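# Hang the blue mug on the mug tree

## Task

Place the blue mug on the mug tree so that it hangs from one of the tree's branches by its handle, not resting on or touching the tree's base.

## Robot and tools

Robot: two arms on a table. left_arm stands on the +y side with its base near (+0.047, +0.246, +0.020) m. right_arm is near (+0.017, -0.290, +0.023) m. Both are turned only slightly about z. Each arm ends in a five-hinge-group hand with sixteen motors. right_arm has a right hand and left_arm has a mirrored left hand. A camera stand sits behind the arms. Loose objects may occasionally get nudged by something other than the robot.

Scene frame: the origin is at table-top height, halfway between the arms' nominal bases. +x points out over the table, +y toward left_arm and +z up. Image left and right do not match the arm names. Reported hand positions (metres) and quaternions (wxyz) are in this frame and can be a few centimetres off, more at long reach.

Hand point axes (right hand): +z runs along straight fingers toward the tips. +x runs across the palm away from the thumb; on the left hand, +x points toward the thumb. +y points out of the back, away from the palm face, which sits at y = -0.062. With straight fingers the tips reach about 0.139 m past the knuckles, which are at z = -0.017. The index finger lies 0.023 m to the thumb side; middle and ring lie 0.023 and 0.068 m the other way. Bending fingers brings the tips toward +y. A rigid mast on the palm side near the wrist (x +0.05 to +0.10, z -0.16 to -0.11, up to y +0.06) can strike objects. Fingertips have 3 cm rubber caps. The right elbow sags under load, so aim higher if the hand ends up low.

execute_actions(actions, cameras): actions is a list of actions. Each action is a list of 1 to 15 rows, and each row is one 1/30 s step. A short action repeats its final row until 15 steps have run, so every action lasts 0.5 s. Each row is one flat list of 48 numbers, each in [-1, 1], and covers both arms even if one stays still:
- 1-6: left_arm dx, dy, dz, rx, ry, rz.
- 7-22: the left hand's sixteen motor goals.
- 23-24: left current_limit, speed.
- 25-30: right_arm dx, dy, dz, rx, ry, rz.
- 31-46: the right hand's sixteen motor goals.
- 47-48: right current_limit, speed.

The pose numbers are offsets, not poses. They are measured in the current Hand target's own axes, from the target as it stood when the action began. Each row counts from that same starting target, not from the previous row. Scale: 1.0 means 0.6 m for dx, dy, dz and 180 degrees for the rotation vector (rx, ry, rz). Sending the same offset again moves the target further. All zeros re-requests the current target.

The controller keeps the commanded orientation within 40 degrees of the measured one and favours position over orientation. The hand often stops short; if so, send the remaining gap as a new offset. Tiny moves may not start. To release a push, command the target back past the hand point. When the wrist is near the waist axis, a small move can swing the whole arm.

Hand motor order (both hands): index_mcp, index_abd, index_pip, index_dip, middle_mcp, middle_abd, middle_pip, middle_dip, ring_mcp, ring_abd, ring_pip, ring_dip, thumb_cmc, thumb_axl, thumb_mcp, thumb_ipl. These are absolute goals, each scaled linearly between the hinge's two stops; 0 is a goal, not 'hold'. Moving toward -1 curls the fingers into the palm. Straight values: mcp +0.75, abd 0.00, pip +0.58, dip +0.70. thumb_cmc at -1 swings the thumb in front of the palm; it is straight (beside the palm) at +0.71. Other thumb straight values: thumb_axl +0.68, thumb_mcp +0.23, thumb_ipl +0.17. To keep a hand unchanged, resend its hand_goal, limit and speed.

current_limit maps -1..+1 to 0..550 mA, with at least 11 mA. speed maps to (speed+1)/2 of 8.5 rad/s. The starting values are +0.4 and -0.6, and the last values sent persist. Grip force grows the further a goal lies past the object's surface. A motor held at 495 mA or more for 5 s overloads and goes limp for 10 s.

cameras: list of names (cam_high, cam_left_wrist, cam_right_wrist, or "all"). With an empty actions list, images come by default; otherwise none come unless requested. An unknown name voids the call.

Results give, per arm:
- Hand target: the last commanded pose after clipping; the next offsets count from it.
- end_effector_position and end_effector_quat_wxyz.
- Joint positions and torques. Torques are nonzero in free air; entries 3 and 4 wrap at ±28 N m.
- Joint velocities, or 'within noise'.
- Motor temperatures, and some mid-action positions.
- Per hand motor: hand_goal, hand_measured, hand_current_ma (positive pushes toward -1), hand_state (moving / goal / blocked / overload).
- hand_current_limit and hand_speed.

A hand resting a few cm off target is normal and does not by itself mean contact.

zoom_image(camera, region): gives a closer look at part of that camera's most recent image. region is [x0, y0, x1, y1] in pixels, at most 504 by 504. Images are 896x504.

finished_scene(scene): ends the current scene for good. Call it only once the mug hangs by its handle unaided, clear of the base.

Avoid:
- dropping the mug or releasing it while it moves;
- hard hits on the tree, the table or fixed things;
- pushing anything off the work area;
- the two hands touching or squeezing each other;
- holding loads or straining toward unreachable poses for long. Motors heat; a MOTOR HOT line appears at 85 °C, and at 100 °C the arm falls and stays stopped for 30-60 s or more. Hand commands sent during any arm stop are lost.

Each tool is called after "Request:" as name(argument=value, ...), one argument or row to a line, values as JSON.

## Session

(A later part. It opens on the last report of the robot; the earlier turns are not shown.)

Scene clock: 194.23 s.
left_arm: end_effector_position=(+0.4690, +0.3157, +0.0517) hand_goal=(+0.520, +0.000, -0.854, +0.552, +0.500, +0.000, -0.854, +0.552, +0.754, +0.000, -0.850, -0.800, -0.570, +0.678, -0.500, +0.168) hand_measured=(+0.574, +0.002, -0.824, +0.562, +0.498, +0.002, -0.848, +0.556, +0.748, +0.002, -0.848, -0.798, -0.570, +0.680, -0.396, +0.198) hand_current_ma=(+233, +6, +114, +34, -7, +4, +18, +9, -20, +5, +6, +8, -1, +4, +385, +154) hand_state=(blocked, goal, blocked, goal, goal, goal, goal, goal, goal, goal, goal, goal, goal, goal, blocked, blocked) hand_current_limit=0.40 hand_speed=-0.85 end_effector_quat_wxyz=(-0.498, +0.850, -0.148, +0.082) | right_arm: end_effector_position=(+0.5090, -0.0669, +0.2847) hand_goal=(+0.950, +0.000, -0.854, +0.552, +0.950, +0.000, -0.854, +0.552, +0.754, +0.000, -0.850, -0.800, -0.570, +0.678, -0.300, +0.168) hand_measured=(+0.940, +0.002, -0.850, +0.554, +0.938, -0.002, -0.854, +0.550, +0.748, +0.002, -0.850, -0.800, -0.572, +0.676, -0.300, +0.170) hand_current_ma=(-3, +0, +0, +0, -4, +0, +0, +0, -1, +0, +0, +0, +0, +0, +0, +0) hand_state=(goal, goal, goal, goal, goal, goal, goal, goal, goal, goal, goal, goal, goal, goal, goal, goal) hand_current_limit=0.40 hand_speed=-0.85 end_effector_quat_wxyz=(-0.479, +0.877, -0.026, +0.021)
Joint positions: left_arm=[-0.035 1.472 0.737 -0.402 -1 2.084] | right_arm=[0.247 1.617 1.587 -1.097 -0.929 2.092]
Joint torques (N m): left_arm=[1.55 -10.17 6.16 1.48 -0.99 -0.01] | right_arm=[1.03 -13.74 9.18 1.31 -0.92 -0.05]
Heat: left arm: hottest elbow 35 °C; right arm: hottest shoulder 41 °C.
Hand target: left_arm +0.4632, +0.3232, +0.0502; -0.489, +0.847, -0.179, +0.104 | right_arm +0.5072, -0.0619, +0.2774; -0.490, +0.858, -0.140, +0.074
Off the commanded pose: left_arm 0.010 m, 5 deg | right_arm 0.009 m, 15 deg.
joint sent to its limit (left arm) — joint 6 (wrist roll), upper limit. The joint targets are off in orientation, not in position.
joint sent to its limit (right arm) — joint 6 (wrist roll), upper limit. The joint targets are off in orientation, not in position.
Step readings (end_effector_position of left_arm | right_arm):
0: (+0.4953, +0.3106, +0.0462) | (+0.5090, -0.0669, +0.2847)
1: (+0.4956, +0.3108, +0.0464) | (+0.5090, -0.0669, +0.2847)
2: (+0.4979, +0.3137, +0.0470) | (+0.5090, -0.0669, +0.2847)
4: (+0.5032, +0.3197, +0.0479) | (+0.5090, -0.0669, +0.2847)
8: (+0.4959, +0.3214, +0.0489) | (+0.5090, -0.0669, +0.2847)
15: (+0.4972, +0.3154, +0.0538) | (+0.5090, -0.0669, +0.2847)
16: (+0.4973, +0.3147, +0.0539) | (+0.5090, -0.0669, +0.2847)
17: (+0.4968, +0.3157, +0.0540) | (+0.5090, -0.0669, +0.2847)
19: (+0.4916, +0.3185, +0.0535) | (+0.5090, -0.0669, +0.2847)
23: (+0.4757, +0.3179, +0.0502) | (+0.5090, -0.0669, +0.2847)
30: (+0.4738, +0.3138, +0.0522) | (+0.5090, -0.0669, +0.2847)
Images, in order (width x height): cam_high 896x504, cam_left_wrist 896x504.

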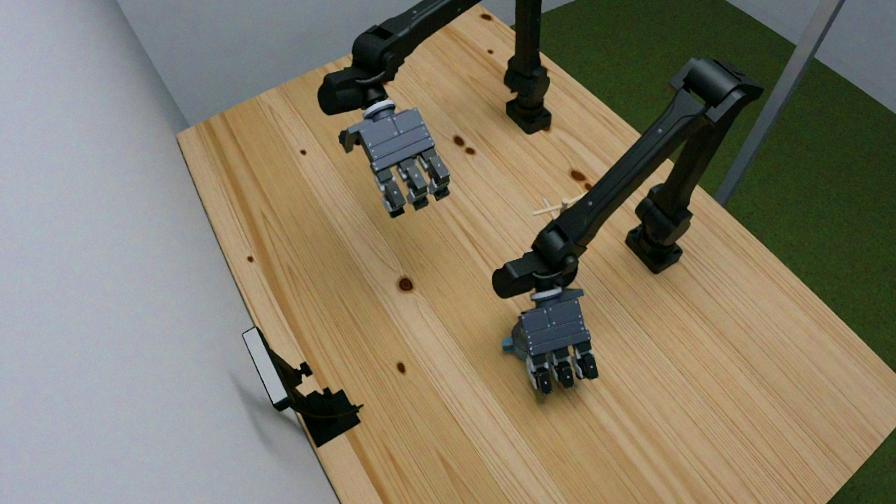

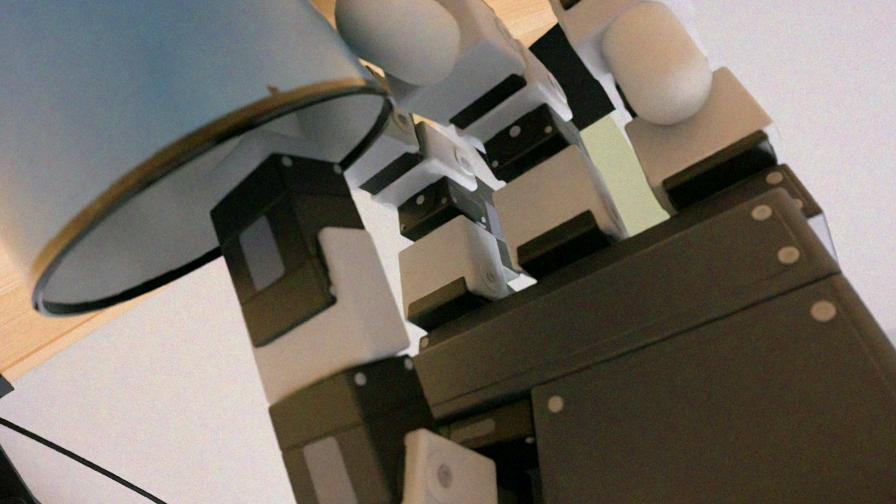

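Request:
execute_actions(
  actions=[
    [[0.0183,-0.0907,-0.043,0,0,0,0.52,0,-0.854,0.551,0.48,0,-0.854,0.551,0.754,0,-0.85,-0.8,-0.571,0.678,-0.65,0.168,0.4,-0.85,0,0,0,0,0,0,0.95,0,-0.854,0.551,0.95,0,-0.854,0.551,0.754,0,-0.85,-0.8,-0.571,0.678,-0.3,0.168,0.4,-0.85]],
    [[-0.159,0.0263,-0.0457,0,0,0,0.52,0,-0.854,0.551,0.48,0,-0.854,0.551,0.754,0,-0.85,-0.8,-0.571,0.678,-0.65,0.168,0.4,-0.85,0,0,0,0,0,0,0.95,0,-0.854,0.551,0.95,0,-0.854,0.551,0.754,0,-0.85,-0.8,-0.571,0.678,-0.3,0.168,0.4,-0.85]],
  ],
  cameras=["cam_high","cam_left_wrist"],
)

Scene clock: 196.17 s.
left_arm: end_effector_position=(+0.3818, +0.3276, +0.1108) hand_goal=(+0.520, +0.000, -0.854, +0.552, +0.480, +0.000, -0.854, +0.552, +0.754, +0.000, -0.850, -0.800, -0.570, +0.678, -0.650, +0.168) hand_measured=(+0.572, +0.002, -0.824, +0.562, +0.480, +0.002, -0.850, +0.554, +0.748, +0.002, -0.848, -0.798, -0.572, +0.680, -0.396, +0.198) hand_current_ma=(+225, +6, +112, +36, -2, +4, +11, +5, -20, +5, +6, +8, -3, +9, +385, +164) hand_state=(blocked, goal, blocked, goal, goal, goal, goal, goal, goal, goal, goal, goal, goal, goal, blocked, blocked) hand_current_limit=0.40 hand_speed=-0.85 end_effector_quat_wxyz=(-0.495, +0.853, -0.139, +0.084) | right_arm: end_effector_position=(+0.5090, -0.0669, +0.2847) hand_goal=(+0.950, +0.000, -0.854, +0.552, +0.950, +0.000, -0.854, +0.552, +0.754, +0.000, -0.850, -0.800, -0.570, +0.678, -0.300, +0.168) hand_measured=(+0.940, +0.002, -0.850, +0.554, +0.938, -0.002, -0.854, +0.550, +0.748, +0.002, -0.850, -0.800, -0.572, +0.676, -0.300, +0.170) hand_current_ma=(-3, +0, +0, +0, -4, +0, +0, +0, -1, +0, +0, +0, +0, +0, +0, +0) hand_state=(goal, goal, goal, goal, goal, goal, goal, goal, goal, goal, goal, goal, goal, goal, goal, goal) hand_current_limit=0.40 hand_speed=-0.85 end_effector_quat_wxyz=(-0.479, +0.877, -0.026, +0.021)
Joint positions: left_arm=[-0.011 1.098 0.602 -0.621 -0.987 2.094] | right_arm=[0.247 1.617 1.587 -1.097 -0.929 2.092]
Joint torques (N m): left_arm=[1.14 -6.24 7.54 0.88 -1.16 -0.11] | right_arm=[0.91 -13.68 9.22 1.35 -0.92 -0.04]
Heat: left arm: hottest elbow 35 °C; right arm: hottest shoulder 41 °C.
Hand target: left_arm +0.3751, +0.3332, +0.1101; -0.489, +0.847, -0.179, +0.104 | right_arm +0.5072, -0.0619, +0.2774; -0.490, +0.858, -0.140, +0.074
Off the commanded pose: left_arm 0.009 m, 5 deg | right_arm 0.009 m, 15 deg.
joint sent to its limit (left arm) — joint 6 (wrist roll), upper limit. The joint targets are off in orientation, not in position.
joint sent to its limit (right arm) — joint 6 (wrist roll), upper limit. The joint targets are off in orientation, not in position.
Step readings (end_effector_position of left_arm | right_arm):
0: (+0.4690, +0.3157, +0.0517) | (+0.5090, -0.0669, +0.2847)
1: (+0.4690, +0.3158, +0.0518) | (+0.5090, -0.0669, +0.2847)
2: (+0.4672, +0.3156, +0.0522) | (+0.5090, -0.0669, +0.2847)
4: (+0.4599, +0.3161, +0.0562) | (+0.5090, -0.0669, +0.2847)
8: (+0.4504, +0.3171, +0.0742) | (+0.5090, -0.0669, +0.2847)
15: (+0.4544, +0.3168, +0.0880) | (+0.5090, -0.0669, +0.2847)
16: (+0.4540, +0.3169, +0.0880) | (+0.5090, -0.0669, +0.2847)
17: (+0.4523, +0.3172, +0.0889) | (+0.5090, -0.0669, +0.2847)
19: (+0.4405, +0.3187, +0.0917) | (+0.5090, -0.0669, +0.2847)
23: (+0.4008, +0.3243, +0.0998) | (+0.5090, -0.0669, +0.2847)
30: (+0.3836, +0.3275, +0.1101) | (+0.5090, -0.0669, +0.2847)
Images, in order (width x height): cam_high 896x504, cam_left_wrist 896x504.

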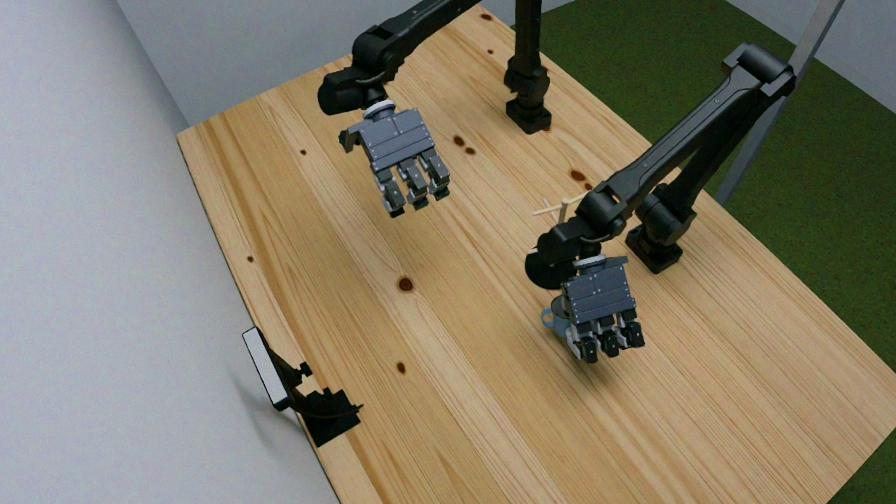

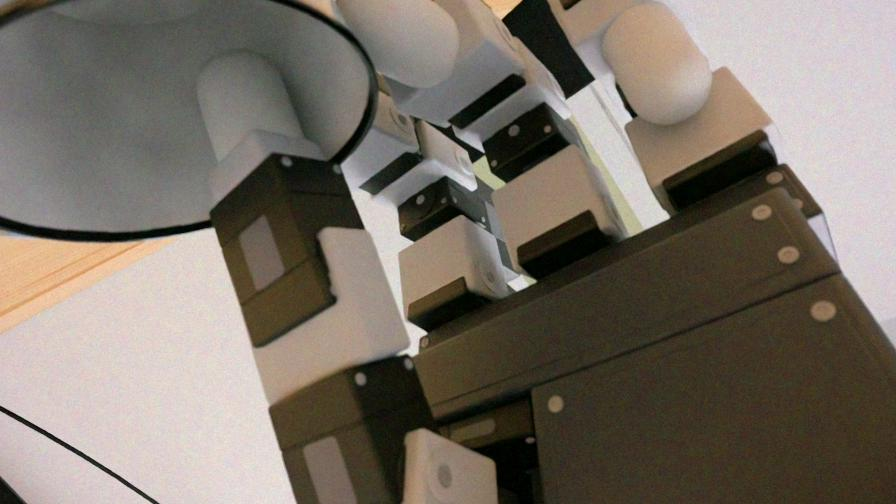

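Request:
execute_actions(
  actions=[
    [[0,0.046,0.0265,0,0,0,0.52,0,-0.854,0.551,0.48,0,-0.854,0.551,0.754,0,-0.85,-0.8,-0.571,0.678,-0.65,0.168,0.4,-0.85,0,0,0,0,0,0,0.95,0,-0.854,0.551,0.95,0,-0.854,0.551,0.754,0,-0.85,-0.8,-0.571,0.678,-0.3,0.168,0.4,-0.85]],
    [[0,0.046,0.0265,0,0,0,0.52,0,-0.854,0.551,0.48,0,-0.854,0.551,0.754,0,-0.85,-0.8,-0.571,0.678,-0.65,0.168,0.4,-0.85,0,0,0,0,0,0,0.95,0,-0.854,0.551,0.95,0,-0.854,0.551,0.754,0,-0.85,-0.8,-0.571,0.678,-0.3,0.168,0.4,-0.85]],
  ],
  cameras=["cam_high"],
)

Scene clock: 198.93 s.
left_arm: end_effector_position=(+0.3785, +0.3283, +0.0524) hand_goal=(+0.520, +0.000, -0.854, +0.552, +0.480, +0.000, -0.854, +0.552, +0.754, +0.000, -0.850, -0.800, -0.570, +0.678, -0.650, +0.168) hand_measured=(+0.570, +0.002, -0.824, +0.562, +0.482, +0.002, -0.854, +0.552, +0.748, +0.002, -0.848, -0.798, -0.570, +0.680, -0.396, +0.198) hand_current_ma=(+219, +6, +112, +36, +5, +4, +0, -2, -20, +5, +6, +8, -2, +8, +385, +164) hand_state=(blocked, goal, blocked, goal, goal, goal, goal, goal, goal, goal, goal, goal, goal, goal, blocked, blocked) hand_current_limit=0.40 hand_speed=-0.85 end_effector_quat_wxyz=(-0.497, +0.853, -0.138, +0.083) | right_arm: end_effector_position=(+0.5090, -0.0669, +0.2847) hand_goal=(+0.950, +0.000, -0.854, +0.552, +0.950, +0.000, -0.854, +0.552, +0.754, +0.000, -0.850, -0.800, -0.570, +0.678, -0.300, +0.168) hand_measured=(+0.940, +0.002, -0.850, +0.554, +0.938, -0.002, -0.854, +0.550, +0.748, +0.002, -0.850, -0.800, -0.572, +0.676, -0.300, +0.170) hand_current_ma=(-3, +0, +0, +0, -4, +0, +0, +0, -1, +0, +0, +0, +0, +0, +0, +0) hand_state=(goal, goal, goal, goal, goal, goal, goal, goal, goal, goal, goal, goal, goal, goal, goal, goal) hand_current_limit=0.40 hand_speed=-0.85 end_effector_quat_wxyz=(-0.479, +0.877, -0.026, +0.021)
Joint positions: left_arm=[-0.011 1.218 0.501 -0.398 -0.99 2.094] | right_arm=[0.247 1.617 1.587 -1.097 -0.929 2.092]
Joint torques (N m): left_arm=[1.14 -4.95 6.53 1.74 -1.05 -0.11] | right_arm=[1.08 -13.8 9.21 1.32 -0.92 -0.05]
Heat: left arm: hottest elbow 35 °C; right arm: hottest shoulder 41 °C.
Hand target: left_arm +0.3751, +0.3330, +0.0464; -0.489, +0.847, -0.179, +0.104 | right_arm +0.5072, -0.0619, +0.2774; -0.490, +0.858, -0.140, +0.074
Off the commanded pose: left_arm 0.008 m, 5 deg | right_arm 0.009 m, 15 deg.
joint sent to its limit (left arm) — joint 6 (wrist roll), upper limit. The joint targets are off in orientation, not in position.
joint sent to its limit (right arm) — joint 6 (wrist roll), upper limit. The joint targets are off in orientation, not in position.
Step readings (end_effector_position of left_arm | right_arm):
0: (+0.3818, +0.3276, +0.1107) | (+0.5090, -0.0669, +0.2847)
1: (+0.3814, +0.3276, +0.1103) | (+0.5090, -0.0669, +0.2847)
2: (+0.3811, +0.3277, +0.1093) | (+0.5090, -0.0669, +0.2847)
4: (+0.3804, +0.3277, +0.1045) | (+0.5090, -0.0669, +0.2847)
8: (+0.3744, +0.3280, +0.0885) | (+0.5090, -0.0669, +0.2847)
15: (+0.3749, +0.3281, +0.0807) | (+0.5090, -0.0669, +0.2847)
16: (+0.3755, +0.3281, +0.0809) | (+0.5090, -0.0669, +0.2847)
17: (+0.3766, +0.3281, +0.0800) | (+0.5090, -0.0669, +0.2847)
19: (+0.3793, +0.3280, +0.0753) | (+0.5090, -0.0669, +0.2847)
23: (+0.3770, +0.3283, +0.0597) | (+0.5090, -0.0669, +0.2847)
30: (+0.3775, +0.3283, +0.0523) | (+0.5090, -0.0669, +0.2847)
Images, in order (width x height): cam_high 896x504.

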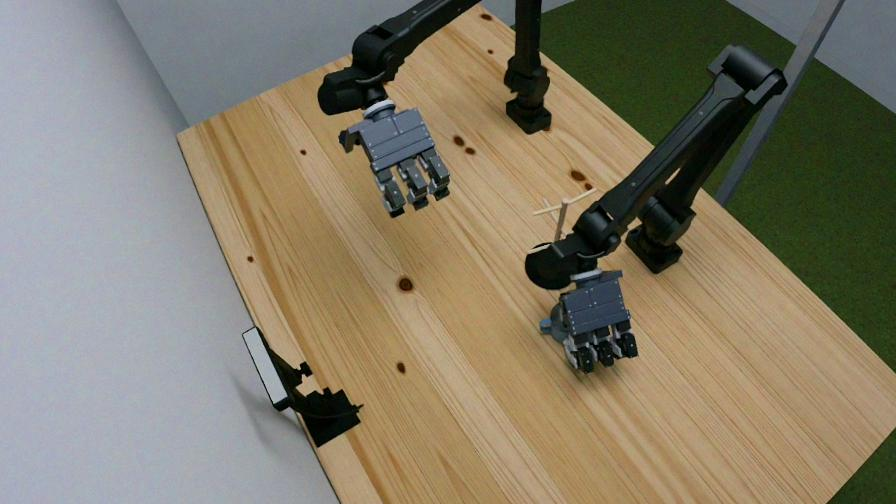

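Request:
zoom_image(
  camera="cam_high",
  region=[500, 240, 680, 400],
)

Scaled by 2.800.

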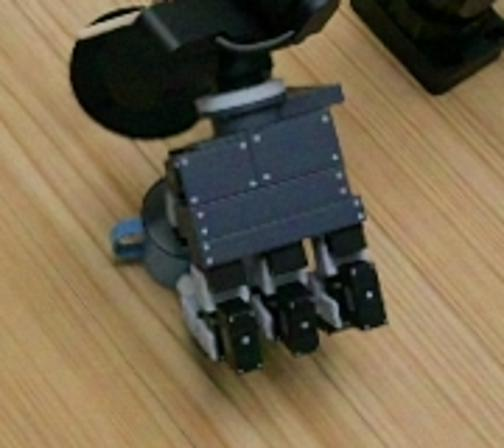

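Request:
execute_actions(
  actions=[
    [[0,0,0,0,0,0,0.52,0,-0.854,0.551,0.48,0,-0.854,0.551,0.754,0,-0.85,-0.8,-0.571,0.678,-0.337,0.168,0.4,-0.92,0,0,0,0,0,0,0.95,0,-0.854,0.551,0.95,0,-0.854,0.551,0.754,0,-0.85,-0.8,-0.571,0.678,-0.3,0.168,0.4,-0.85]],
    [[0,0,0,0,0,0,0.959,0,-0.854,0.551,0.959,0,-0.854,0.551,0.754,0,-0.85,-0.8,-0.571,0.678,-0.337,0.168,0.4,-0.88,0,0,0,0,0,0,0.95,0,-0.854,0.551,0.95,0,-0.854,0.551,0.754,0,-0.85,-0.8,-0.571,0.678,-0.3,0.168,0.4,-0.85]],
    [[0,0,0,0,0,0,0.959,0,-0.854,0.551,0.959,0,-0.854,0.551,0.754,0,-0.85,-0.8,-0.571,0.678,-0.337,0.168,0.4,-0.88,0,0,0,0,0,0,0.95,0,-0.854,0.551,0.95,0,-0.854,0.551,0.754,0,-0.85,-0.8,-0.571,0.678,-0.3,0.168,0.4,-0.85]],
  ],
)

Request:
zoom_image(
  camera="cam_high",
  region=[500, 240, 680, 400],
)

Scene clock: 201.13 s.
left_arm: end_effector_position=(+0.3797, +0.3282, +0.0529) hand_goal=(+0.960, +0.000, -0.854, +0.552, +0.960, +0.000, -0.854, +0.552, +0.754, +0.000, -0.850, -0.800, -0.570, +0.678, -0.336, +0.168) hand_measured=(+0.944, +0.002, -0.850, +0.556, +0.944, +0.002, -0.854, +0.552, +0.748, +0.002, -0.848, -0.798, -0.570, +0.680, -0.336, +0.170) hand_current_ma=(-58, +6, +15, +10, -64, +4, -1, -2, -20, +5, +6, +8, -2, +6, -2, +12) hand_state=(goal, goal, goal, goal, goal, goal, goal, goal, goal, goal, goal, goal, goal, goal, goal, goal) hand_current_limit=0.40 hand_speed=-0.88 end_effector_quat_wxyz=(-0.497, +0.853, -0.137, +0.086) | right_arm: end_effector_position=(+0.5090, -0.0669, +0.2847) hand_goal=(+0.950, +0.000, -0.854, +0.552, +0.950, +0.000, -0.854, +0.552, +0.754, +0.000, -0.850, -0.800, -0.570, +0.678, -0.300, +0.168) hand_measured=(+0.940, +0.002, -0.850, +0.554, +0.938, -0.002, -0.854, +0.550, +0.748, +0.002, -0.850, -0.800, -0.572, +0.676, -0.300, +0.170) hand_current_ma=(-3, +0, +0, +0, -4, +0, +0, +0, -1, +0, +0, +0, +0, +0, +0, +0) hand_state=(goal, goal, goal, goal, goal, goal, goal, goal, goal, goal, goal, goal, goal, goal, goal, goal) hand_current_limit=0.40 hand_speed=-0.85 end_effector_quat_wxyz=(-0.479, +0.877, -0.026, +0.021)
Joint positions: left_arm=[-0.011 1.218 0.501 -0.393 -0.99 2.094] | right_arm=[0.247 1.617 1.587 -1.097 -0.929 2.092]
Joint torques (N m): left_arm=[1.08 -4.95 6.53 1.61 -1.06 -0.11] | right_arm=[1.08 -13.63 9.22 1.32 -0.93 -0.05]
Heat: left arm: hottest elbow 35 °C; right arm: hottest shoulder 41 °C.
Hand target: left_arm +0.3752, +0.3330, +0.0464; -0.489, +0.847, -0.179, +0.104 | right_arm +0.5072, -0.0619, +0.2774; -0.490, +0.858, -0.140, +0.074
Off the commanded pose: left_arm 0.009 m, 5 deg | right_arm 0.009 m, 15 deg.
joint sent to its limit (left arm) — joint 6 (wrist roll), upper limit. The joint targets are off in orientation, not in position.
joint sent to its limit (right arm) — joint 6 (wrist roll), upper limit. The joint targets are off in orientation, not in position.
Step readings (end_effector_position of left_arm | right_arm):
0: (+0.3785, +0.3283, +0.0524) | (+0.5090, -0.0669, +0.2847)
1: (+0.3785, +0.3283, +0.0524) | (+0.5090, -0.0669, +0.2847)
2: (+0.3785, +0.3283, +0.0524) | (+0.5090, -0.0669, +0.2847)
4: (+0.3786, +0.3283, +0.0524) | (+0.5090, -0.0669, +0.2847)
8: (+0.3789, +0.3282, +0.0525) | (+0.5090, -0.0669, +0.2847)
15: (+0.3796, +0.3282, +0.0528) | (+0.5090, -0.0669, +0.2847)
16: (+0.3797, +0.3282, +0.0529) | (+0.5090, -0.0669, +0.2847)
17: (+0.3797, +0.3282, +0.0529) | (+0.5090, -0.0669, +0.2847)
19: (+0.3797, +0.3282, +0.0529) | (+0.5090, -0.0669, +0.2847)
23: (+0.3797, +0.3282, +0.0529) | (+0.5090, -0.0669, +0.2847)
30: (+0.3797, +0.3282, +0.0529) | (+0.5090, -0.0669, +0.2847)
31: (+0.3797, +0.3282, +0.0529) | (+0.5090, -0.0669, +0.2847)
32: (+0.3797, +0.3282, +0.0529) | (+0.5090, -0.0669, +0.2847)
34: (+0.3797, +0.3282, +0.0529) | (+0.5090, -0.0669, +0.2847)
38: (+0.3797, +0.3282, +0.0529) | (+0.5090, -0.0669, +0.2847)
45: (+0.3797, +0.3282, +0.0529) | (+0.5090, -0.0669, +0.2847)

Scaled by 2.800.
This view is cut from an older image: the scene may have changed since it was taken.

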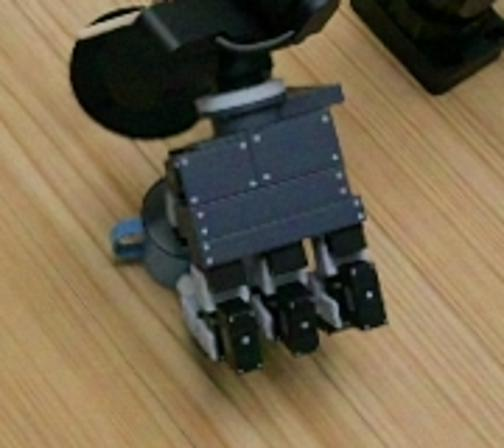

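Request:
execute_actions(
  actions=[
    [[0.0202,-0.181,-0.0857,0,0,0,0.959,0,-0.854,0.551,0.959,0,-0.854,0.551,0.754,0,-0.85,-0.8,-0.571,0.678,-0.337,0.168,0.4,-0.88,0,0,0,0,0,0,0.95,0,-0.854,0.551,0.95,0,-0.854,0.551,0.754,0,-0.85,-0.8,-0.571,0.678,-0.3,0.168,0.4,-0.85]],
    [[0,0,0,0,0,0,0.959,0,-0.854,0.551,0.959,0,-0.854,0.551,0.754,0,-0.85,-0.8,-0.571,0.678,-0.337,0.168,0.4,-0.88,0,0,0,0,0,0,0.95,0,-0.854,0.551,0.95,0,-0.854,0.551,0.754,0,-0.85,-0.8,-0.571,0.678,-0.3,0.168,0.4,-0.85]],
  ],
  cameras=["cam_high", "cam_left_wrist"],
)

Request:
zoom_image(
  camera="cam_high",
  region=[500, 240, 680, 400],
)

Scene clock: 203.63 s.
left_arm: end_effector_position=(+0.3750, +0.3321, +0.1480) hand_goal=(+0.960, +0.000, -0.854, +0.552, +0.960, +0.000, -0.854, +0.552, +0.754, +0.000, -0.850, -0.800, -0.570, +0.678, -0.336, +0.168) hand_measured=(+0.948, +0.002, -0.850, +0.556, +0.946, +0.002, -0.854, +0.552, +0.748, +0.002, -0.848, -0.798, -0.570, +0.680, -0.336, +0.170) hand_current_ma=(-46, +6, +14, +9, -52, +4, -1, -2, -20, +5, +6, +8, -1, +6, +0, +11) hand_state=(goal, goal, goal, goal, goal, goal, goal, goal, goal, goal, goal, goal, goal, goal, goal, goal) hand_current_limit=0.40 hand_speed=-0.88 end_effector_quat_wxyz=(-0.497, +0.853, -0.143, +0.065) | right_arm: end_effector_position=(+0.5090, -0.0669, +0.2847) hand_goal=(+0.950, +0.000, -0.854, +0.552, +0.950, +0.000, -0.854, +0.552, +0.754, +0.000, -0.850, -0.800, -0.570, +0.678, -0.300, +0.168) hand_measured=(+0.940, +0.002, -0.850, +0.554, +0.938, -0.002, -0.854, +0.550, +0.748, +0.002, -0.850, -0.800, -0.572, +0.676, -0.300, +0.170) hand_current_ma=(-3, +0, +0, +0, -4, +0, +0, +0, -1, +0, +0, +0, +0, +0, +0, +0) hand_state=(goal, goal, goal, goal, goal, goal, goal, goal, goal, goal, goal, goal, goal, goal, goal, goal) hand_current_limit=0.40 hand_speed=-0.85 end_effector_quat_wxyz=(-0.479, +0.877, -0.026, +0.021)
Joint positions: left_arm=[-0.003 1.047 0.682 -0.787 -0.996 2.094] | right_arm=[0.247 1.617 1.587 -1.097 -0.929 2.092]
Joint torques (N m): left_arm=[1.26 -4.42 12.77 0.72 -1.07 -0.11] | right_arm=[1.32 -13.74 9.21 1.33 -0.94 -0.04]
Heat: left arm: hottest elbow 35 °C; right arm: hottest shoulder 41 °C.
Hand target: left_arm +0.3899, +0.3371, +0.1660; -0.489, +0.847, -0.179, +0.104 | right_arm +0.5072, -0.0619, +0.2774; -0.490, +0.858, -0.140, +0.074
Off the commanded pose: left_arm 0.024 m, 6 deg | right_arm 0.009 m, 15 deg.
joint sent to its limit (left arm) — joint 6 (wrist roll), upper limit. The joint targets are off in orientation, not in position.
joint sent to its limit (right arm) — joint 6 (wrist roll), upper limit. The joint targets are off in orientation, not in position.
Step readings (end_effector_position of left_arm | right_arm):
0: (+0.3797, +0.3282, +0.0529) | (+0.5090, -0.0669, +0.2847)
1: (+0.3793, +0.3283, +0.0528) | (+0.5090, -0.0669, +0.2847)
2: (+0.3764, +0.3289, +0.0539) | (+0.5090, -0.0669, +0.2847)
4: (+0.3659, +0.3312, +0.0626) | (+0.5090, -0.0669, +0.2847)
8: (+0.3684, +0.3345, +0.1058) | (+0.5090, -0.0669, +0.2847)
15: (+0.3823, +0.3329, +0.1513) | (+0.5090, -0.0669, +0.2847)
16: (+0.3806, +0.3325, +0.1505) | (+0.5090, -0.0669, +0.2847)
17: (+0.3791, +0.3323, +0.1498) | (+0.5090, -0.0669, +0.2847)
19: (+0.3769, +0.3320, +0.1486) | (+0.5090, -0.0669, +0.2847)
23: (+0.3755, +0.3321, +0.1482) | (+0.5090, -0.0669, +0.2847)
30: (+0.3750, +0.3321, +0.1480) | (+0.5090, -0.0669, +0.2847)
Images, in order (width x height): cam_high 896x504, cam_left_wrist 896x504.

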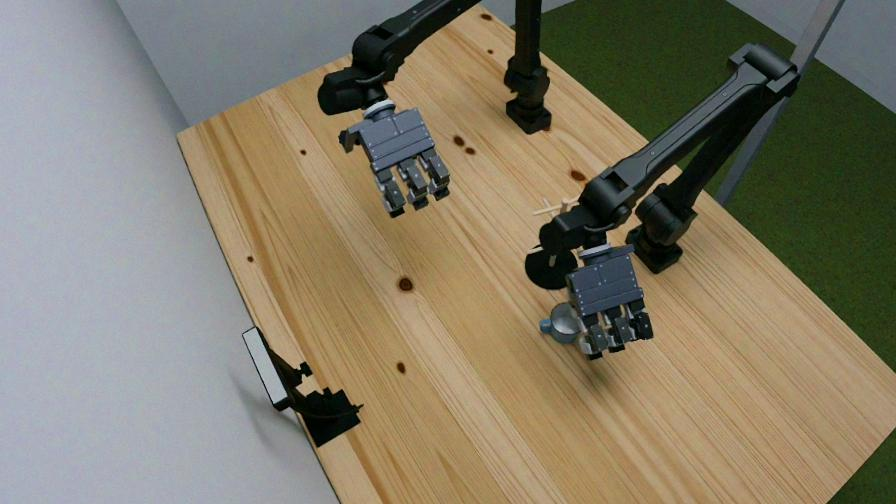

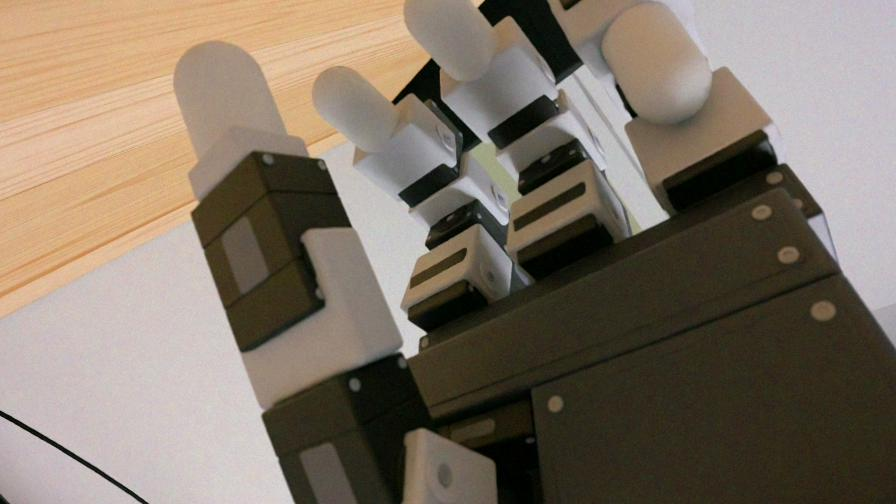

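Scaled by 2.800.

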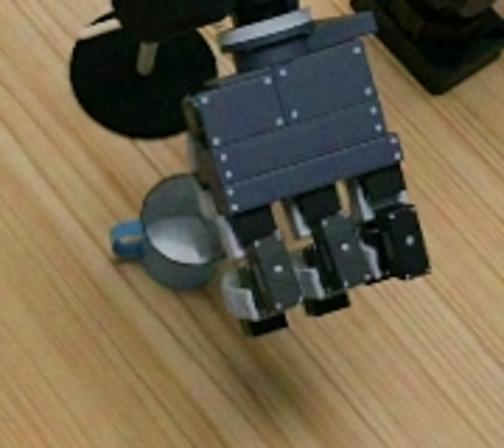

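Request:
execute_actions(
  actions=[
    [[0.0042,0.0807,-0.0398,0,0,0,0.959,0,-0.591,0.551,0.959,0,-0.591,0.551,0.754,0,-0.85,-0.8,-0.571,0.678,0,0.168,0.4,-0.6,0,0,0,0,0,0,0.95,0,-0.854,0.551,0.95,0,-0.854,0.551,0.754,0,-0.85,-0.8,-0.571,0.678,-0.3,0.168,0.4,-0.85]],
  ],
  cameras=["cam_high", "cam_left_wrist"],
)

Request:
zoom_image(
  camera="cam_high",
  region=[500, 240, 680, 400],
)

Scene clock: 205.43 s.
left_arm: end_effector_position=(+0.3751, +0.3001, +0.1393) hand_goal=(+0.960, +0.000, -0.590, +0.552, +0.960, +0.000, -0.590, +0.552, +0.754, +0.000, -0.850, -0.800, -0.570, +0.678, +0.000, +0.168) hand_measured=(+0.948, +0.002, -0.592, +0.554, +0.946, +0.002, -0.592, +0.552, +0.748, +0.002, -0.848, -0.798, -0.570, +0.680, -0.002, +0.170) hand_current_ma=(-46, +6, -9, +9, -52, +4, -7, -2, -20, +5, +6, +8, -1, +6, -11, +8) hand_state=(goal, goal, goal, goal, goal, goal, goal, goal, goal, goal, goal, goal, goal, goal, goal, goal) hand_current_limit=0.40 hand_speed=-0.60 end_effector_quat_wxyz=(-0.489, +0.849, -0.176, +0.097) | right_arm: end_effector_position=(+0.5090, -0.0669, +0.2847) hand_goal=(+0.950, +0.000, -0.854, +0.552, +0.950, +0.000, -0.854, +0.552, +0.754, +0.000, -0.850, -0.800, -0.570, +0.678, -0.300, +0.168) hand_measured=(+0.940, +0.002, -0.850, +0.554, +0.938, -0.002, -0.854, +0.550, +0.748, +0.002, -0.850, -0.800, -0.572, +0.676, -0.300, +0.170) hand_current_ma=(-3, +0, +0, +0, -4, +0, +0, +0, -1, +0, +0, +0, +0, +0, +0, +0) hand_state=(goal, goal, goal, goal, goal, goal, goal, goal, goal, goal, goal, goal, goal, goal, goal, goal) hand_current_limit=0.40 hand_speed=-0.85 end_effector_quat_wxyz=(-0.479, +0.877, -0.026, +0.021)
Joint positions: left_arm=[-0.096 1.025 0.644 -0.759 -0.985 2.083] | right_arm=[0.247 1.617 1.587 -1.097 -0.929 2.092]
Joint torques (N m): left_arm=[-0.97 -5.07 7.76 1.52 -1.16 -0.21] | right_arm=[1.14 -13.68 9.21 1.28 -0.92 -0.05]
Heat: left arm: hottest elbow 35 °C; right arm: hottest shoulder 41 °C.
Hand target: left_arm +0.3742, +0.2950, +0.1362; -0.489, +0.847, -0.179, +0.104 | right_arm +0.5072, -0.0619, +0.2774; -0.490, +0.858, -0.140, +0.074
Off the commanded pose: left_arm 0.006 m, 1 deg | right_arm 0.009 m, 15 deg.
joint sent to its limit (right arm) — joint 6 (wrist roll), upper limit. The joint targets are off in orientation, not in position.
Step readings (end_effector_position of left_arm | right_arm):
0: (+0.3750, +0.3321, +0.1480) | (+0.5090, -0.0669, +0.2847)
1: (+0.3750, +0.3321, +0.1480) | (+0.5090, -0.0669, +0.2847)
2: (+0.3752, +0.3315, +0.1479) | (+0.5090, -0.0669, +0.2847)
4: (+0.3771, +0.3268, +0.1479) | (+0.5090, -0.0669, +0.2847)
8: (+0.3771, +0.3077, +0.1436) | (+0.5090, -0.0669, +0.2847)
15: (+0.3748, +0.3001, +0.1392) | (+0.5090, -0.0669, +0.2847)
Images, in order (width x height): cam_high 896x504, cam_left_wrist 896x504.

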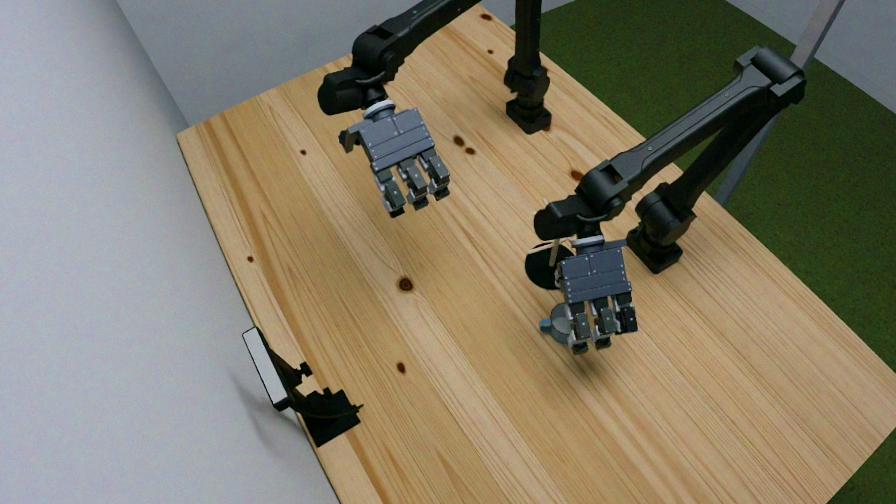

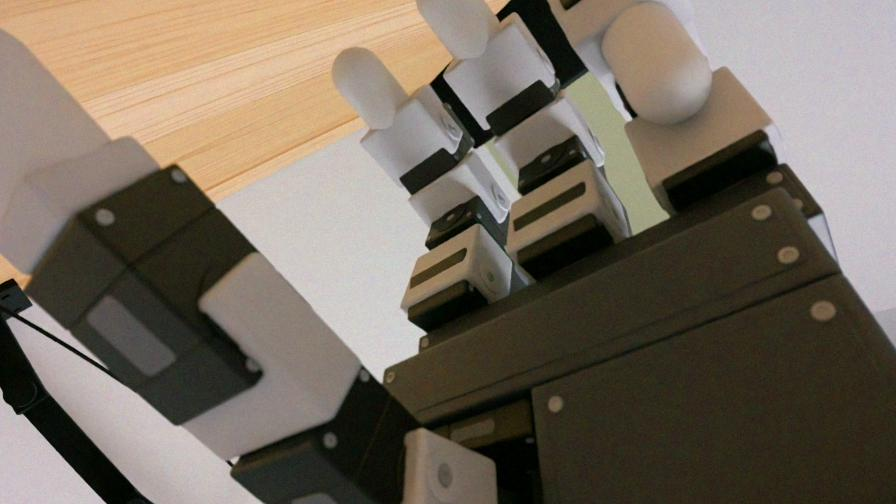

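Scaled by 2.800.

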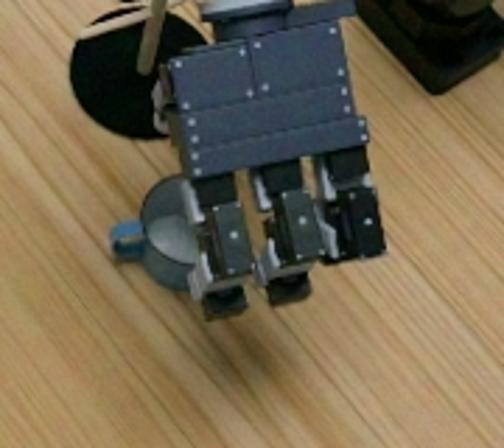

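Request:
execute_actions(
  actions=[
    [[-0.0178,-0.0288,0.05,0,0,0,0.959,0,-0.854,0.551,0.959,0,-0.854,0.551,0.754,0,-0.85,-0.8,-0.571,0.678,-0.337,0.168,0.4,-0.6,0,0,0,0,0,0,0.95,0,-0.854,0.551,0.95,0,-0.854,0.551,0.754,0,-0.85,-0.8,-0.571,0.678,-0.3,0.168,0.4,-0.85]],
    [[0,0.065,0.0374,0,0,0,0.959,0,-0.854,0.551,0.959,0,-0.854,0.551,0.754,0,-0.85,-0.8,-0.571,0.678,-0.337,0.168,0.4,-0.6,0,0,0,0,0,0,0.95,0,-0.854,0.551,0.95,0,-0.854,0.551,0.754,0,-0.85,-0.8,-0.571,0.678,-0.3,0.168,0.4,-0.85]],
  ],
  cameras=["cam_high", "cam_left_wrist"],
)

Request:
zoom_image(
  camera="cam_high",
  region=[500, 240, 680, 400],
)

Scene clock: 207.47 s.
left_arm: end_effector_position=(+0.3817, +0.3244, +0.0972) hand_goal=(+0.960, +0.000, -0.854, +0.552, +0.960, +0.000, -0.854, +0.552, +0.754, +0.000, -0.850, -0.800, -0.570, +0.678, -0.336, +0.168) hand_measured=(+0.948, +0.002, -0.850, +0.554, +0.946, +0.002, -0.850, +0.552, +0.748, +0.002, -0.848, -0.798, -0.570, +0.680, -0.332, +0.170) hand_current_ma=(-46, +6, +14, +9, -52, +4, +12, -2, -20, +5, +6, +8, -1, +6, +16, +8) hand_state=(goal, goal, goal, goal, goal, goal, goal, goal, goal, goal, goal, goal, goal, goal, goal, goal) hand_current_limit=0.40 hand_speed=-0.60 end_effector_quat_wxyz=(-0.495, +0.853, -0.140, +0.089) | right_arm: end_effector_position=(+0.5090, -0.0669, +0.2847) hand_goal=(+0.950, +0.000, -0.854, +0.552, +0.950, +0.000, -0.854, +0.552, +0.754, +0.000, -0.850, -0.800, -0.570, +0.678, -0.300, +0.168) hand_measured=(+0.940, +0.002, -0.850, +0.554, +0.938, -0.002, -0.854, +0.550, +0.748, +0.002, -0.850, -0.800, -0.572, +0.676, -0.300, +0.170) hand_current_ma=(-3, +0, +0, +0, -4, +0, +0, +0, -1, +0, +0, +0, +0, +0, +0, +0) hand_state=(goal, goal, goal, goal, goal, goal, goal, goal, goal, goal, goal, goal, goal, goal, goal, goal) hand_current_limit=0.40 hand_speed=-0.85 end_effector_quat_wxyz=(-0.479, +0.877, -0.026, +0.021)
Joint positions: left_arm=[-0.022 1.118 0.573 -0.568 -0.988 2.089] | right_arm=[0.247 1.617 1.587 -1.097 -0.929 2.092]
Joint torques (N m): left_arm=[1.44 -4.37 7.51 1.59 -1.16 -0.07] | right_arm=[1.14 -13.63 9.2 1.35 -0.93 -0.04]
Heat: left arm: hottest elbow 35 °C; right arm: hottest shoulder 41 °C.
Hand target: left_arm +0.3784, +0.3310, +0.0910; -0.489, +0.847, -0.179, +0.104 | right_arm +0.5072, -0.0619, +0.2774; -0.490, +0.858, -0.140, +0.074
Off the commanded pose: left_arm 0.010 m, 5 deg | right_arm 0.009 m, 15 deg.
joint sent to its limit (left arm) — joint 6 (wrist roll), upper limit. The joint targets are off in orientation, not in position.
joint sent to its limit (right arm) — joint 6 (wrist roll), upper limit. The joint targets are off in orientation, not in position.
Step readings (end_effector_position of left_arm | right_arm):
0: (+0.3752, +0.3001, +0.1393) | (+0.5090, -0.0669, +0.2847)
1: (+0.3753, +0.3001, +0.1394) | (+0.5090, -0.0669, +0.2847)
2: (+0.3757, +0.3004, +0.1397) | (+0.5090, -0.0669, +0.2847)
4: (+0.3772, +0.3036, +0.1405) | (+0.5090, -0.0669, +0.2847)
8: (+0.3769, +0.3183, +0.1409) | (+0.5090, -0.0669, +0.2847)
15: (+0.3764, +0.3254, +0.1380) | (+0.5090, -0.0669, +0.2847)
16: (+0.3770, +0.3253, +0.1379) | (+0.5090, -0.0669, +0.2847)
17: (+0.3784, +0.3253, +0.1368) | (+0.5090, -0.0669, +0.2847)
19: (+0.3827, +0.3250, +0.1312) | (+0.5090, -0.0669, +0.2847)
23: (+0.3788, +0.3245, +0.1086) | (+0.5090, -0.0669, +0.2847)
30: (+0.3799, +0.3244, +0.0965) | (+0.5090, -0.0669, +0.2847)
Images, in order (width x height): cam_high 896x504, cam_left_wrist 896x504.

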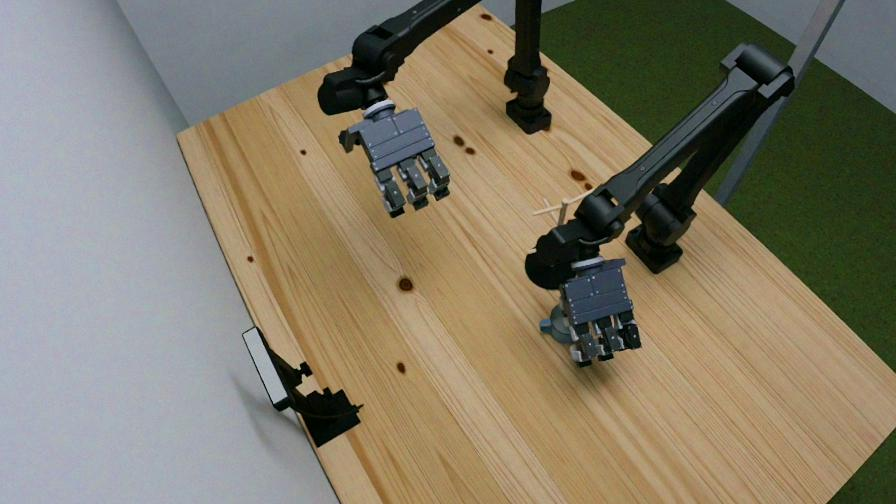

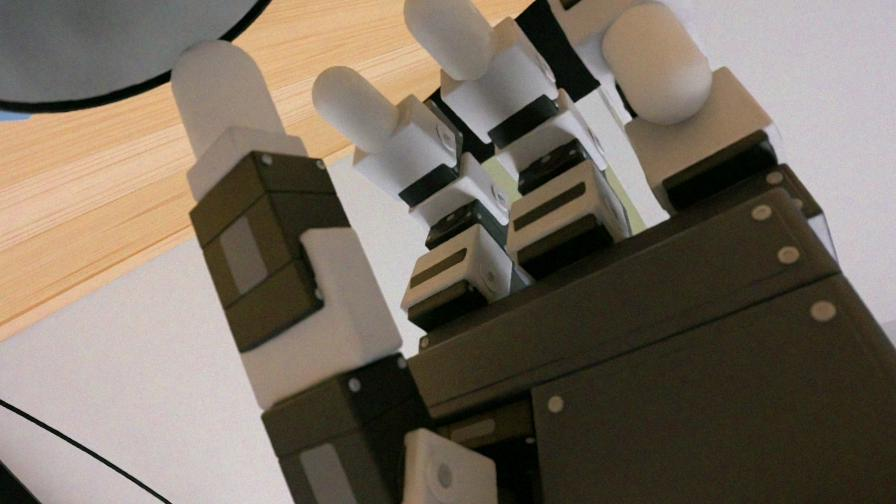

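Scaled by 2.800.

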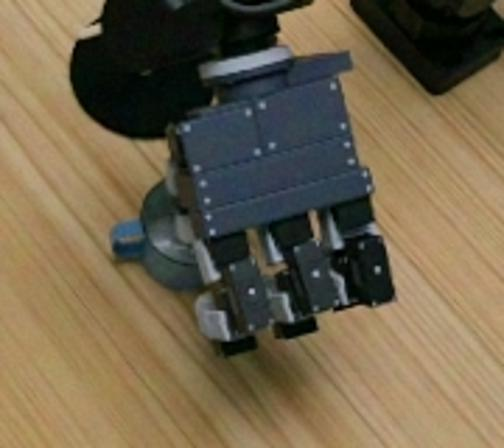

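Request:
execute_actions(
  actions=[
    [[0,0.065,0.0374,0,0,0,0.959,0,-0.854,0.551,0.959,0,-0.854,0.551,0.754,0,-0.85,-0.8,-0.571,0.678,-0.337,0.168,0.4,-0.6,0,0,0,0,0,0,0.95,0,-0.854,0.551,0.95,0,-0.854,0.551,0.754,0,-0.85,-0.8,-0.571,0.678,-0.3,0.168,0.4,-0.85]],
    [[0,0,0,0,0,0,0.52,0,-0.854,0.551,0.48,0,-0.854,0.551,0.754,0,-0.85,-0.8,-0.571,0.678,-0.337,0.168,0.4,-0.85,0,0,0,0,0,0,0.95,0,-0.854,0.551,0.95,0,-0.854,0.551,0.754,0,-0.85,-0.8,-0.571,0.678,-0.3,0.168,0.4,-0.85]],
    [[0,0,0,0,0,0,0.52,0,-0.854,0.551,0.48,0,-0.854,0.551,0.754,0,-0.85,-0.8,-0.571,0.678,-0.4,0.168,0.4,-0.85,0,0,0,0,0,0,0.95,0,-0.854,0.551,0.95,0,-0.854,0.551,0.754,0,-0.85,-0.8,-0.571,0.678,-0.3,0.168,0.4,-0.85]],
    [[0,0,0,0,0,0,0.52,0,-0.854,0.551,0.48,0,-0.854,0.551,0.754,0,-0.85,-0.8,-0.571,0.678,-0.5,0.168,0.4,-0.85,0,0,0,0,0,0,0.95,0,-0.854,0.551,0.95,0,-0.854,0.551,0.754,0,-0.85,-0.8,-0.571,0.678,-0.3,0.168,0.4,-0.85]],
  ],
  cameras=["cam_high", "cam_left_wrist"],
)

Request:
zoom_image(
  camera="cam_high",
  region=[500, 240, 680, 400],
)

Scene clock: 209.90 s.
left_arm: end_effector_position=(+0.3822, +0.3249, +0.0522) hand_goal=(+0.520, +0.000, -0.854, +0.552, +0.480, +0.000, -0.854, +0.552, +0.754, +0.000, -0.850, -0.800, -0.570, +0.678, -0.500, +0.168) hand_measured=(+0.578, +0.002, -0.830, +0.562, +0.504, +0.002, -0.842, +0.556, +0.748, +0.002, -0.848, -0.798, -0.570, +0.680, -0.392, +0.182) hand_current_ma=(+254, +6, +92, +31, +93, +4, +39, +12, -20, +5, +6, +8, -1, +6, +385, +72) hand_state=(blocked, goal, blocked, goal, blocked, goal, goal, goal, goal, goal, goal, goal, goal, goal, blocked, goal) hand_current_limit=0.40 hand_speed=-0.85 end_effector_quat_wxyz=(-0.497, +0.852, -0.140, +0.089) | right_arm: end_effector_position=(+0.5090, -0.0669, +0.2847) hand_goal=(+0.950, +0.000, -0.854, +0.552, +0.950, +0.000, -0.854, +0.552, +0.754, +0.000, -0.850, -0.800, -0.570, +0.678, -0.300, +0.168) hand_measured=(+0.940, +0.002, -0.850, +0.554, +0.938, -0.002, -0.854, +0.550, +0.748, +0.002, -0.850, -0.800, -0.572, +0.676, -0.300, +0.170) hand_current_ma=(-3, +0, +0, +0, -4, +0, +0, +0, -1, +0, +0, +0, +0, +0, +0, +0) hand_state=(goal, goal, goal, goal, goal, goal, goal, goal, goal, goal, goal, goal, goal, goal, goal, goal) hand_current_limit=0.40 hand_speed=-0.85 end_effector_quat_wxyz=(-0.479, +0.877, -0.026, +0.021)
Joint positions: left_arm=[-0.022 1.225 0.503 -0.39 -0.992 2.09] | right_arm=[0.247 1.617 1.587 -1.097 -0.929 2.092]
Joint torques (N m): left_arm=[1.44 -4.89 6.79 1.57 -0.91 -0.07] | right_arm=[1.26 -13.74 9.2 1.32 -0.93 -0.06]
Heat: left arm: hottest elbow 35 °C; right arm: hottest shoulder 41 °C.
Hand target: left_arm +0.3785, +0.3307, +0.0461; -0.489, +0.847, -0.179, +0.104 | right_arm +0.5072, -0.0619, +0.2774; -0.490, +0.858, -0.140, +0.074
Off the commanded pose: left_arm 0.009 m, 5 deg | right_arm 0.009 m, 15 deg.
joint sent to its limit (left arm) — joint 6 (wrist roll), upper limit. The joint targets are off in orientation, not in position.
joint sent to its limit (right arm) — joint 6 (wrist roll), upper limit. The joint targets are off in orientation, not in position.
Step readings (end_effector_position of left_arm | right_arm):
0: (+0.3817, +0.3244, +0.0972) | (+0.5090, -0.0669, +0.2847)
1: (+0.3819, +0.3244, +0.0972) | (+0.5090, -0.0669, +0.2847)
2: (+0.3832, +0.3244, +0.0957) | (+0.5090, -0.0669, +0.2847)
4: (+0.3854, +0.3242, +0.0889) | (+0.5090, -0.0669, +0.2847)
8: (+0.3783, +0.3243, +0.0634) | (+0.5090, -0.0669, +0.2847)
15: (+0.3797, +0.3244, +0.0509) | (+0.5090, -0.0669, +0.2847)
16: (+0.3803, +0.3244, +0.0512) | (+0.5090, -0.0669, +0.2847)
17: (+0.3809, +0.3244, +0.0514) | (+0.5090, -0.0669, +0.2847)
19: (+0.3816, +0.3244, +0.0517) | (+0.5090, -0.0669, +0.2847)
23: (+0.3819, +0.3244, +0.0518) | (+0.5090, -0.0669, +0.2847)
30: (+0.3821, +0.3244, +0.0519) | (+0.5090, -0.0669, +0.2847)
31: (+0.3821, +0.3244, +0.0519) | (+0.5090, -0.0669, +0.2847)
32: (+0.3821, +0.3244, +0.0519) | (+0.5090, -0.0669, +0.2847)
34: (+0.3821, +0.3244, +0.0519) | (+0.5090, -0.0669, +0.2847)
38: (+0.3820, +0.3244, +0.0518) | (+0.5090, -0.0669, +0.2847)
45: (+0.3822, +0.3249, +0.0522) | (+0.5090, -0.0669, +0.2847)
46: (+0.3822, +0.3249, +0.0522) | (+0.5090, -0.0669, +0.2847)
47: (+0.3822, +0.3249, +0.0522) | (+0.5090, -0.0669, +0.2847)
49: (+0.3822, +0.3249, +0.0522) | (+0.5090, -0.0669, +0.2847)
53: (+0.3822, +0.3249, +0.0522) | (+0.5090, -0.0669, +0.2847)
60: (+0.3822, +0.3249, +0.0522) | (+0.5090, -0.0669, +0.2847)
Images, in order (width x height): cam_high 896x504, cam_left_wrist 896x504.

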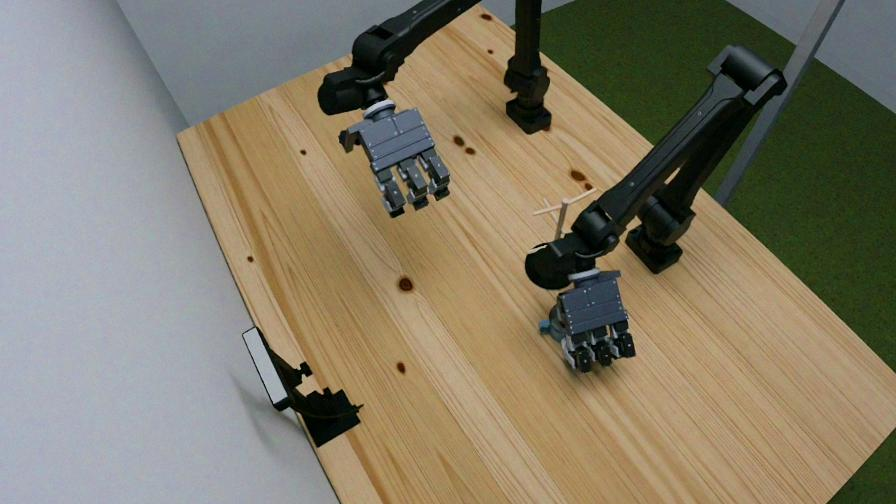

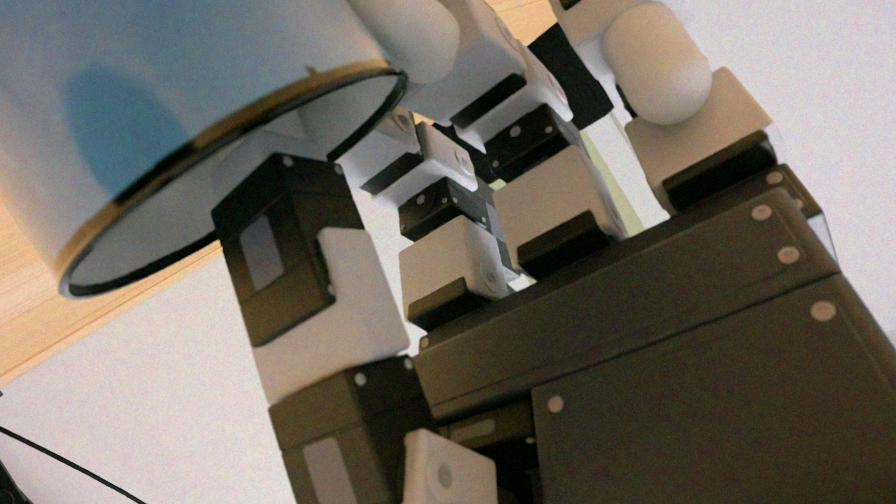

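Scaled by 2.800.

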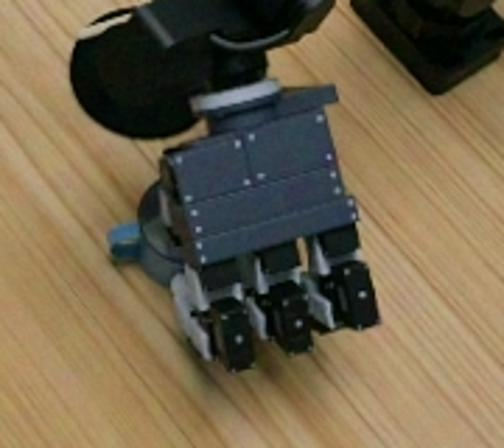

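Request:
execute_actions(
  actions=[
    [[0.0534,-0.0162,0.0249,0,0,0,0.52,0,-0.854,0.551,0.48,0,-0.854,0.551,0.754,0,-0.85,-0.8,-0.571,0.678,-0.45,0.168,0.4,-0.85,0,0,0,0,0,0,0.95,0,-0.854,0.551,0.95,0,-0.854,0.551,0.754,0,-0.85,-0.8,-0.571,0.678,-0.3,0.168,0.4,-0.85]],
    [[0.0534,-0.0162,0.0249,0,0,0,0.52,0,-0.854,0.551,0.48,0,-0.854,0.551,0.754,0,-0.85,-0.8,-0.571,0.678,-0.45,0.168,0.4,-0.85,0,0,0,0,0,0,0.95,0,-0.854,0.551,0.95,0,-0.854,0.551,0.754,0,-0.85,-0.8,-0.571,0.678,-0.3,0.168,0.4,-0.85]],
  ],
  cameras=["cam_high"],
)

Request:
zoom_image(
  camera="cam_high",
  region=[460, 240, 640, 400],
)

Scene clock: 211.27 s.
left_arm: end_effector_position=(+0.4318, +0.3327, +0.0458) hand_goal=(+0.520, +0.000, -0.854, +0.552, +0.480, +0.000, -0.854, +0.552, +0.754, +0.000, -0.850, -0.800, -0.570, +0.678, -0.450, +0.168) hand_measured=(+0.570, +0.002, -0.802, +0.576, +0.516, +0.008, -0.858, +0.544, +0.748, +0.002, -0.848, -0.798, -0.586, +0.664, -0.392, +0.196) hand_current_ma=(+217, +6, +215, +94, +153, +24, -9, -28, -20, +5, +6, +8, -61, -60, +318, +153) hand_state=(blocked, goal, blocked, blocked, blocked, goal, goal, goal, goal, goal, goal, goal, goal, goal, blocked, blocked) hand_current_limit=0.40 hand_speed=-0.85 end_effector_quat_wxyz=(-0.499, +0.853, -0.137, +0.069) | right_arm: end_effector_position=(+0.5090, -0.0669, +0.2847) hand_goal=(+0.950, +0.000, -0.854, +0.552, +0.950, +0.000, -0.854, +0.552, +0.754, +0.000, -0.850, -0.800, -0.570, +0.678, -0.300, +0.168) hand_measured=(+0.940, +0.002, -0.850, +0.554, +0.938, -0.002, -0.854, +0.550, +0.748, +0.002, -0.850, -0.800, -0.572, +0.676, -0.300, +0.170) hand_current_ma=(-3, +0, +0, +0, -4, +0, +0, +0, -1, +0, +0, +0, +0, +0, +0, +0) hand_state=(goal, goal, goal, goal, goal, goal, goal, goal, goal, goal, goal, goal, goal, goal, goal, goal) hand_current_limit=0.40 hand_speed=-0.85 end_effector_quat_wxyz=(-0.479, +0.877, -0.026, +0.021)
Joint positions: left_arm=[0.004 1.401 0.644 -0.381 -0.996 2.095] | right_arm=[0.247 1.617 1.587 -1.097 -0.929 2.092]
Joint torques (N m): left_arm=[1.44 -5.6 10.61 1.43 -0.48 -0.11] | right_arm=[1.2 -13.68 9.2 1.28 -0.92 -0.03]
Heat: left arm: hottest elbow 35 °C; right arm: hottest shoulder 41 °C.
Hand target: left_arm +0.4514, +0.3374, +0.0481; -0.489, +0.847, -0.179, +0.104 | right_arm +0.5072, -0.0619, +0.2774; -0.490, +0.858, -0.140, +0.074
Off the commanded pose: left_arm 0.020 m, 6 deg | right_arm 0.009 m, 15 deg.
joint sent to its limit (left arm) — joint 6 (wrist roll), upper limit. The joint targets are off in orientation, not in position.
joint sent to its limit (right arm) — joint 6 (wrist roll), upper limit. The joint targets are off in orientation, not in position.
Step readings (end_effector_position of left_arm | right_arm):
0: (+0.3822, +0.3249, +0.0522) | (+0.5090, -0.0669, +0.2847)
1: (+0.3822, +0.3249, +0.0522) | (+0.5090, -0.0669, +0.2847)
2: (+0.3822, +0.3253, +0.0515) | (+0.5090, -0.0669, +0.2847)
4: (+0.3849, +0.3273, +0.0506) | (+0.5090, -0.0669, +0.2847)
8: (+0.3952, +0.3312, +0.0485) | (+0.5090, -0.0669, +0.2847)
15: (+0.3994, +0.3331, +0.0470) | (+0.5090, -0.0669, +0.2847)
16: (+0.3997, +0.3331, +0.0472) | (+0.5090, -0.0669, +0.2847)
17: (+0.4009, +0.3332, +0.0471) | (+0.5090, -0.0669, +0.2847)
19: (+0.4067, +0.3338, +0.0462) | (+0.5090, -0.0669, +0.2847)
23: (+0.4239, +0.3330, +0.0463) | (+0.5090, -0.0669, +0.2847)
30: (+0.4319, +0.3326, +0.0458) | (+0.5090, -0.0669, +0.2847)
Images, in order (width x height): cam_high 896x504.

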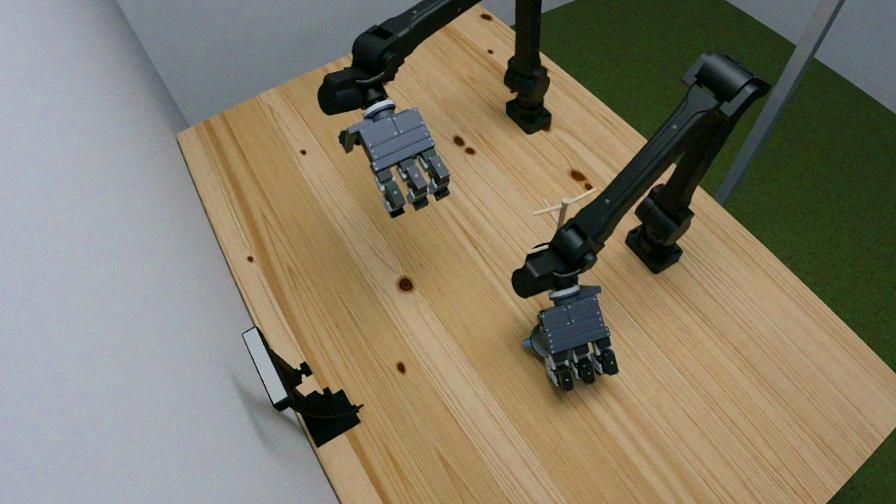

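Scaled by 2.800.

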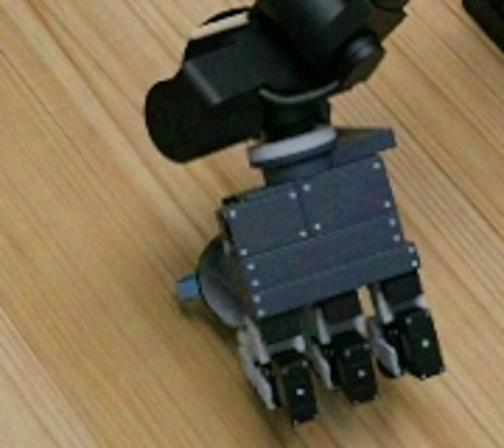

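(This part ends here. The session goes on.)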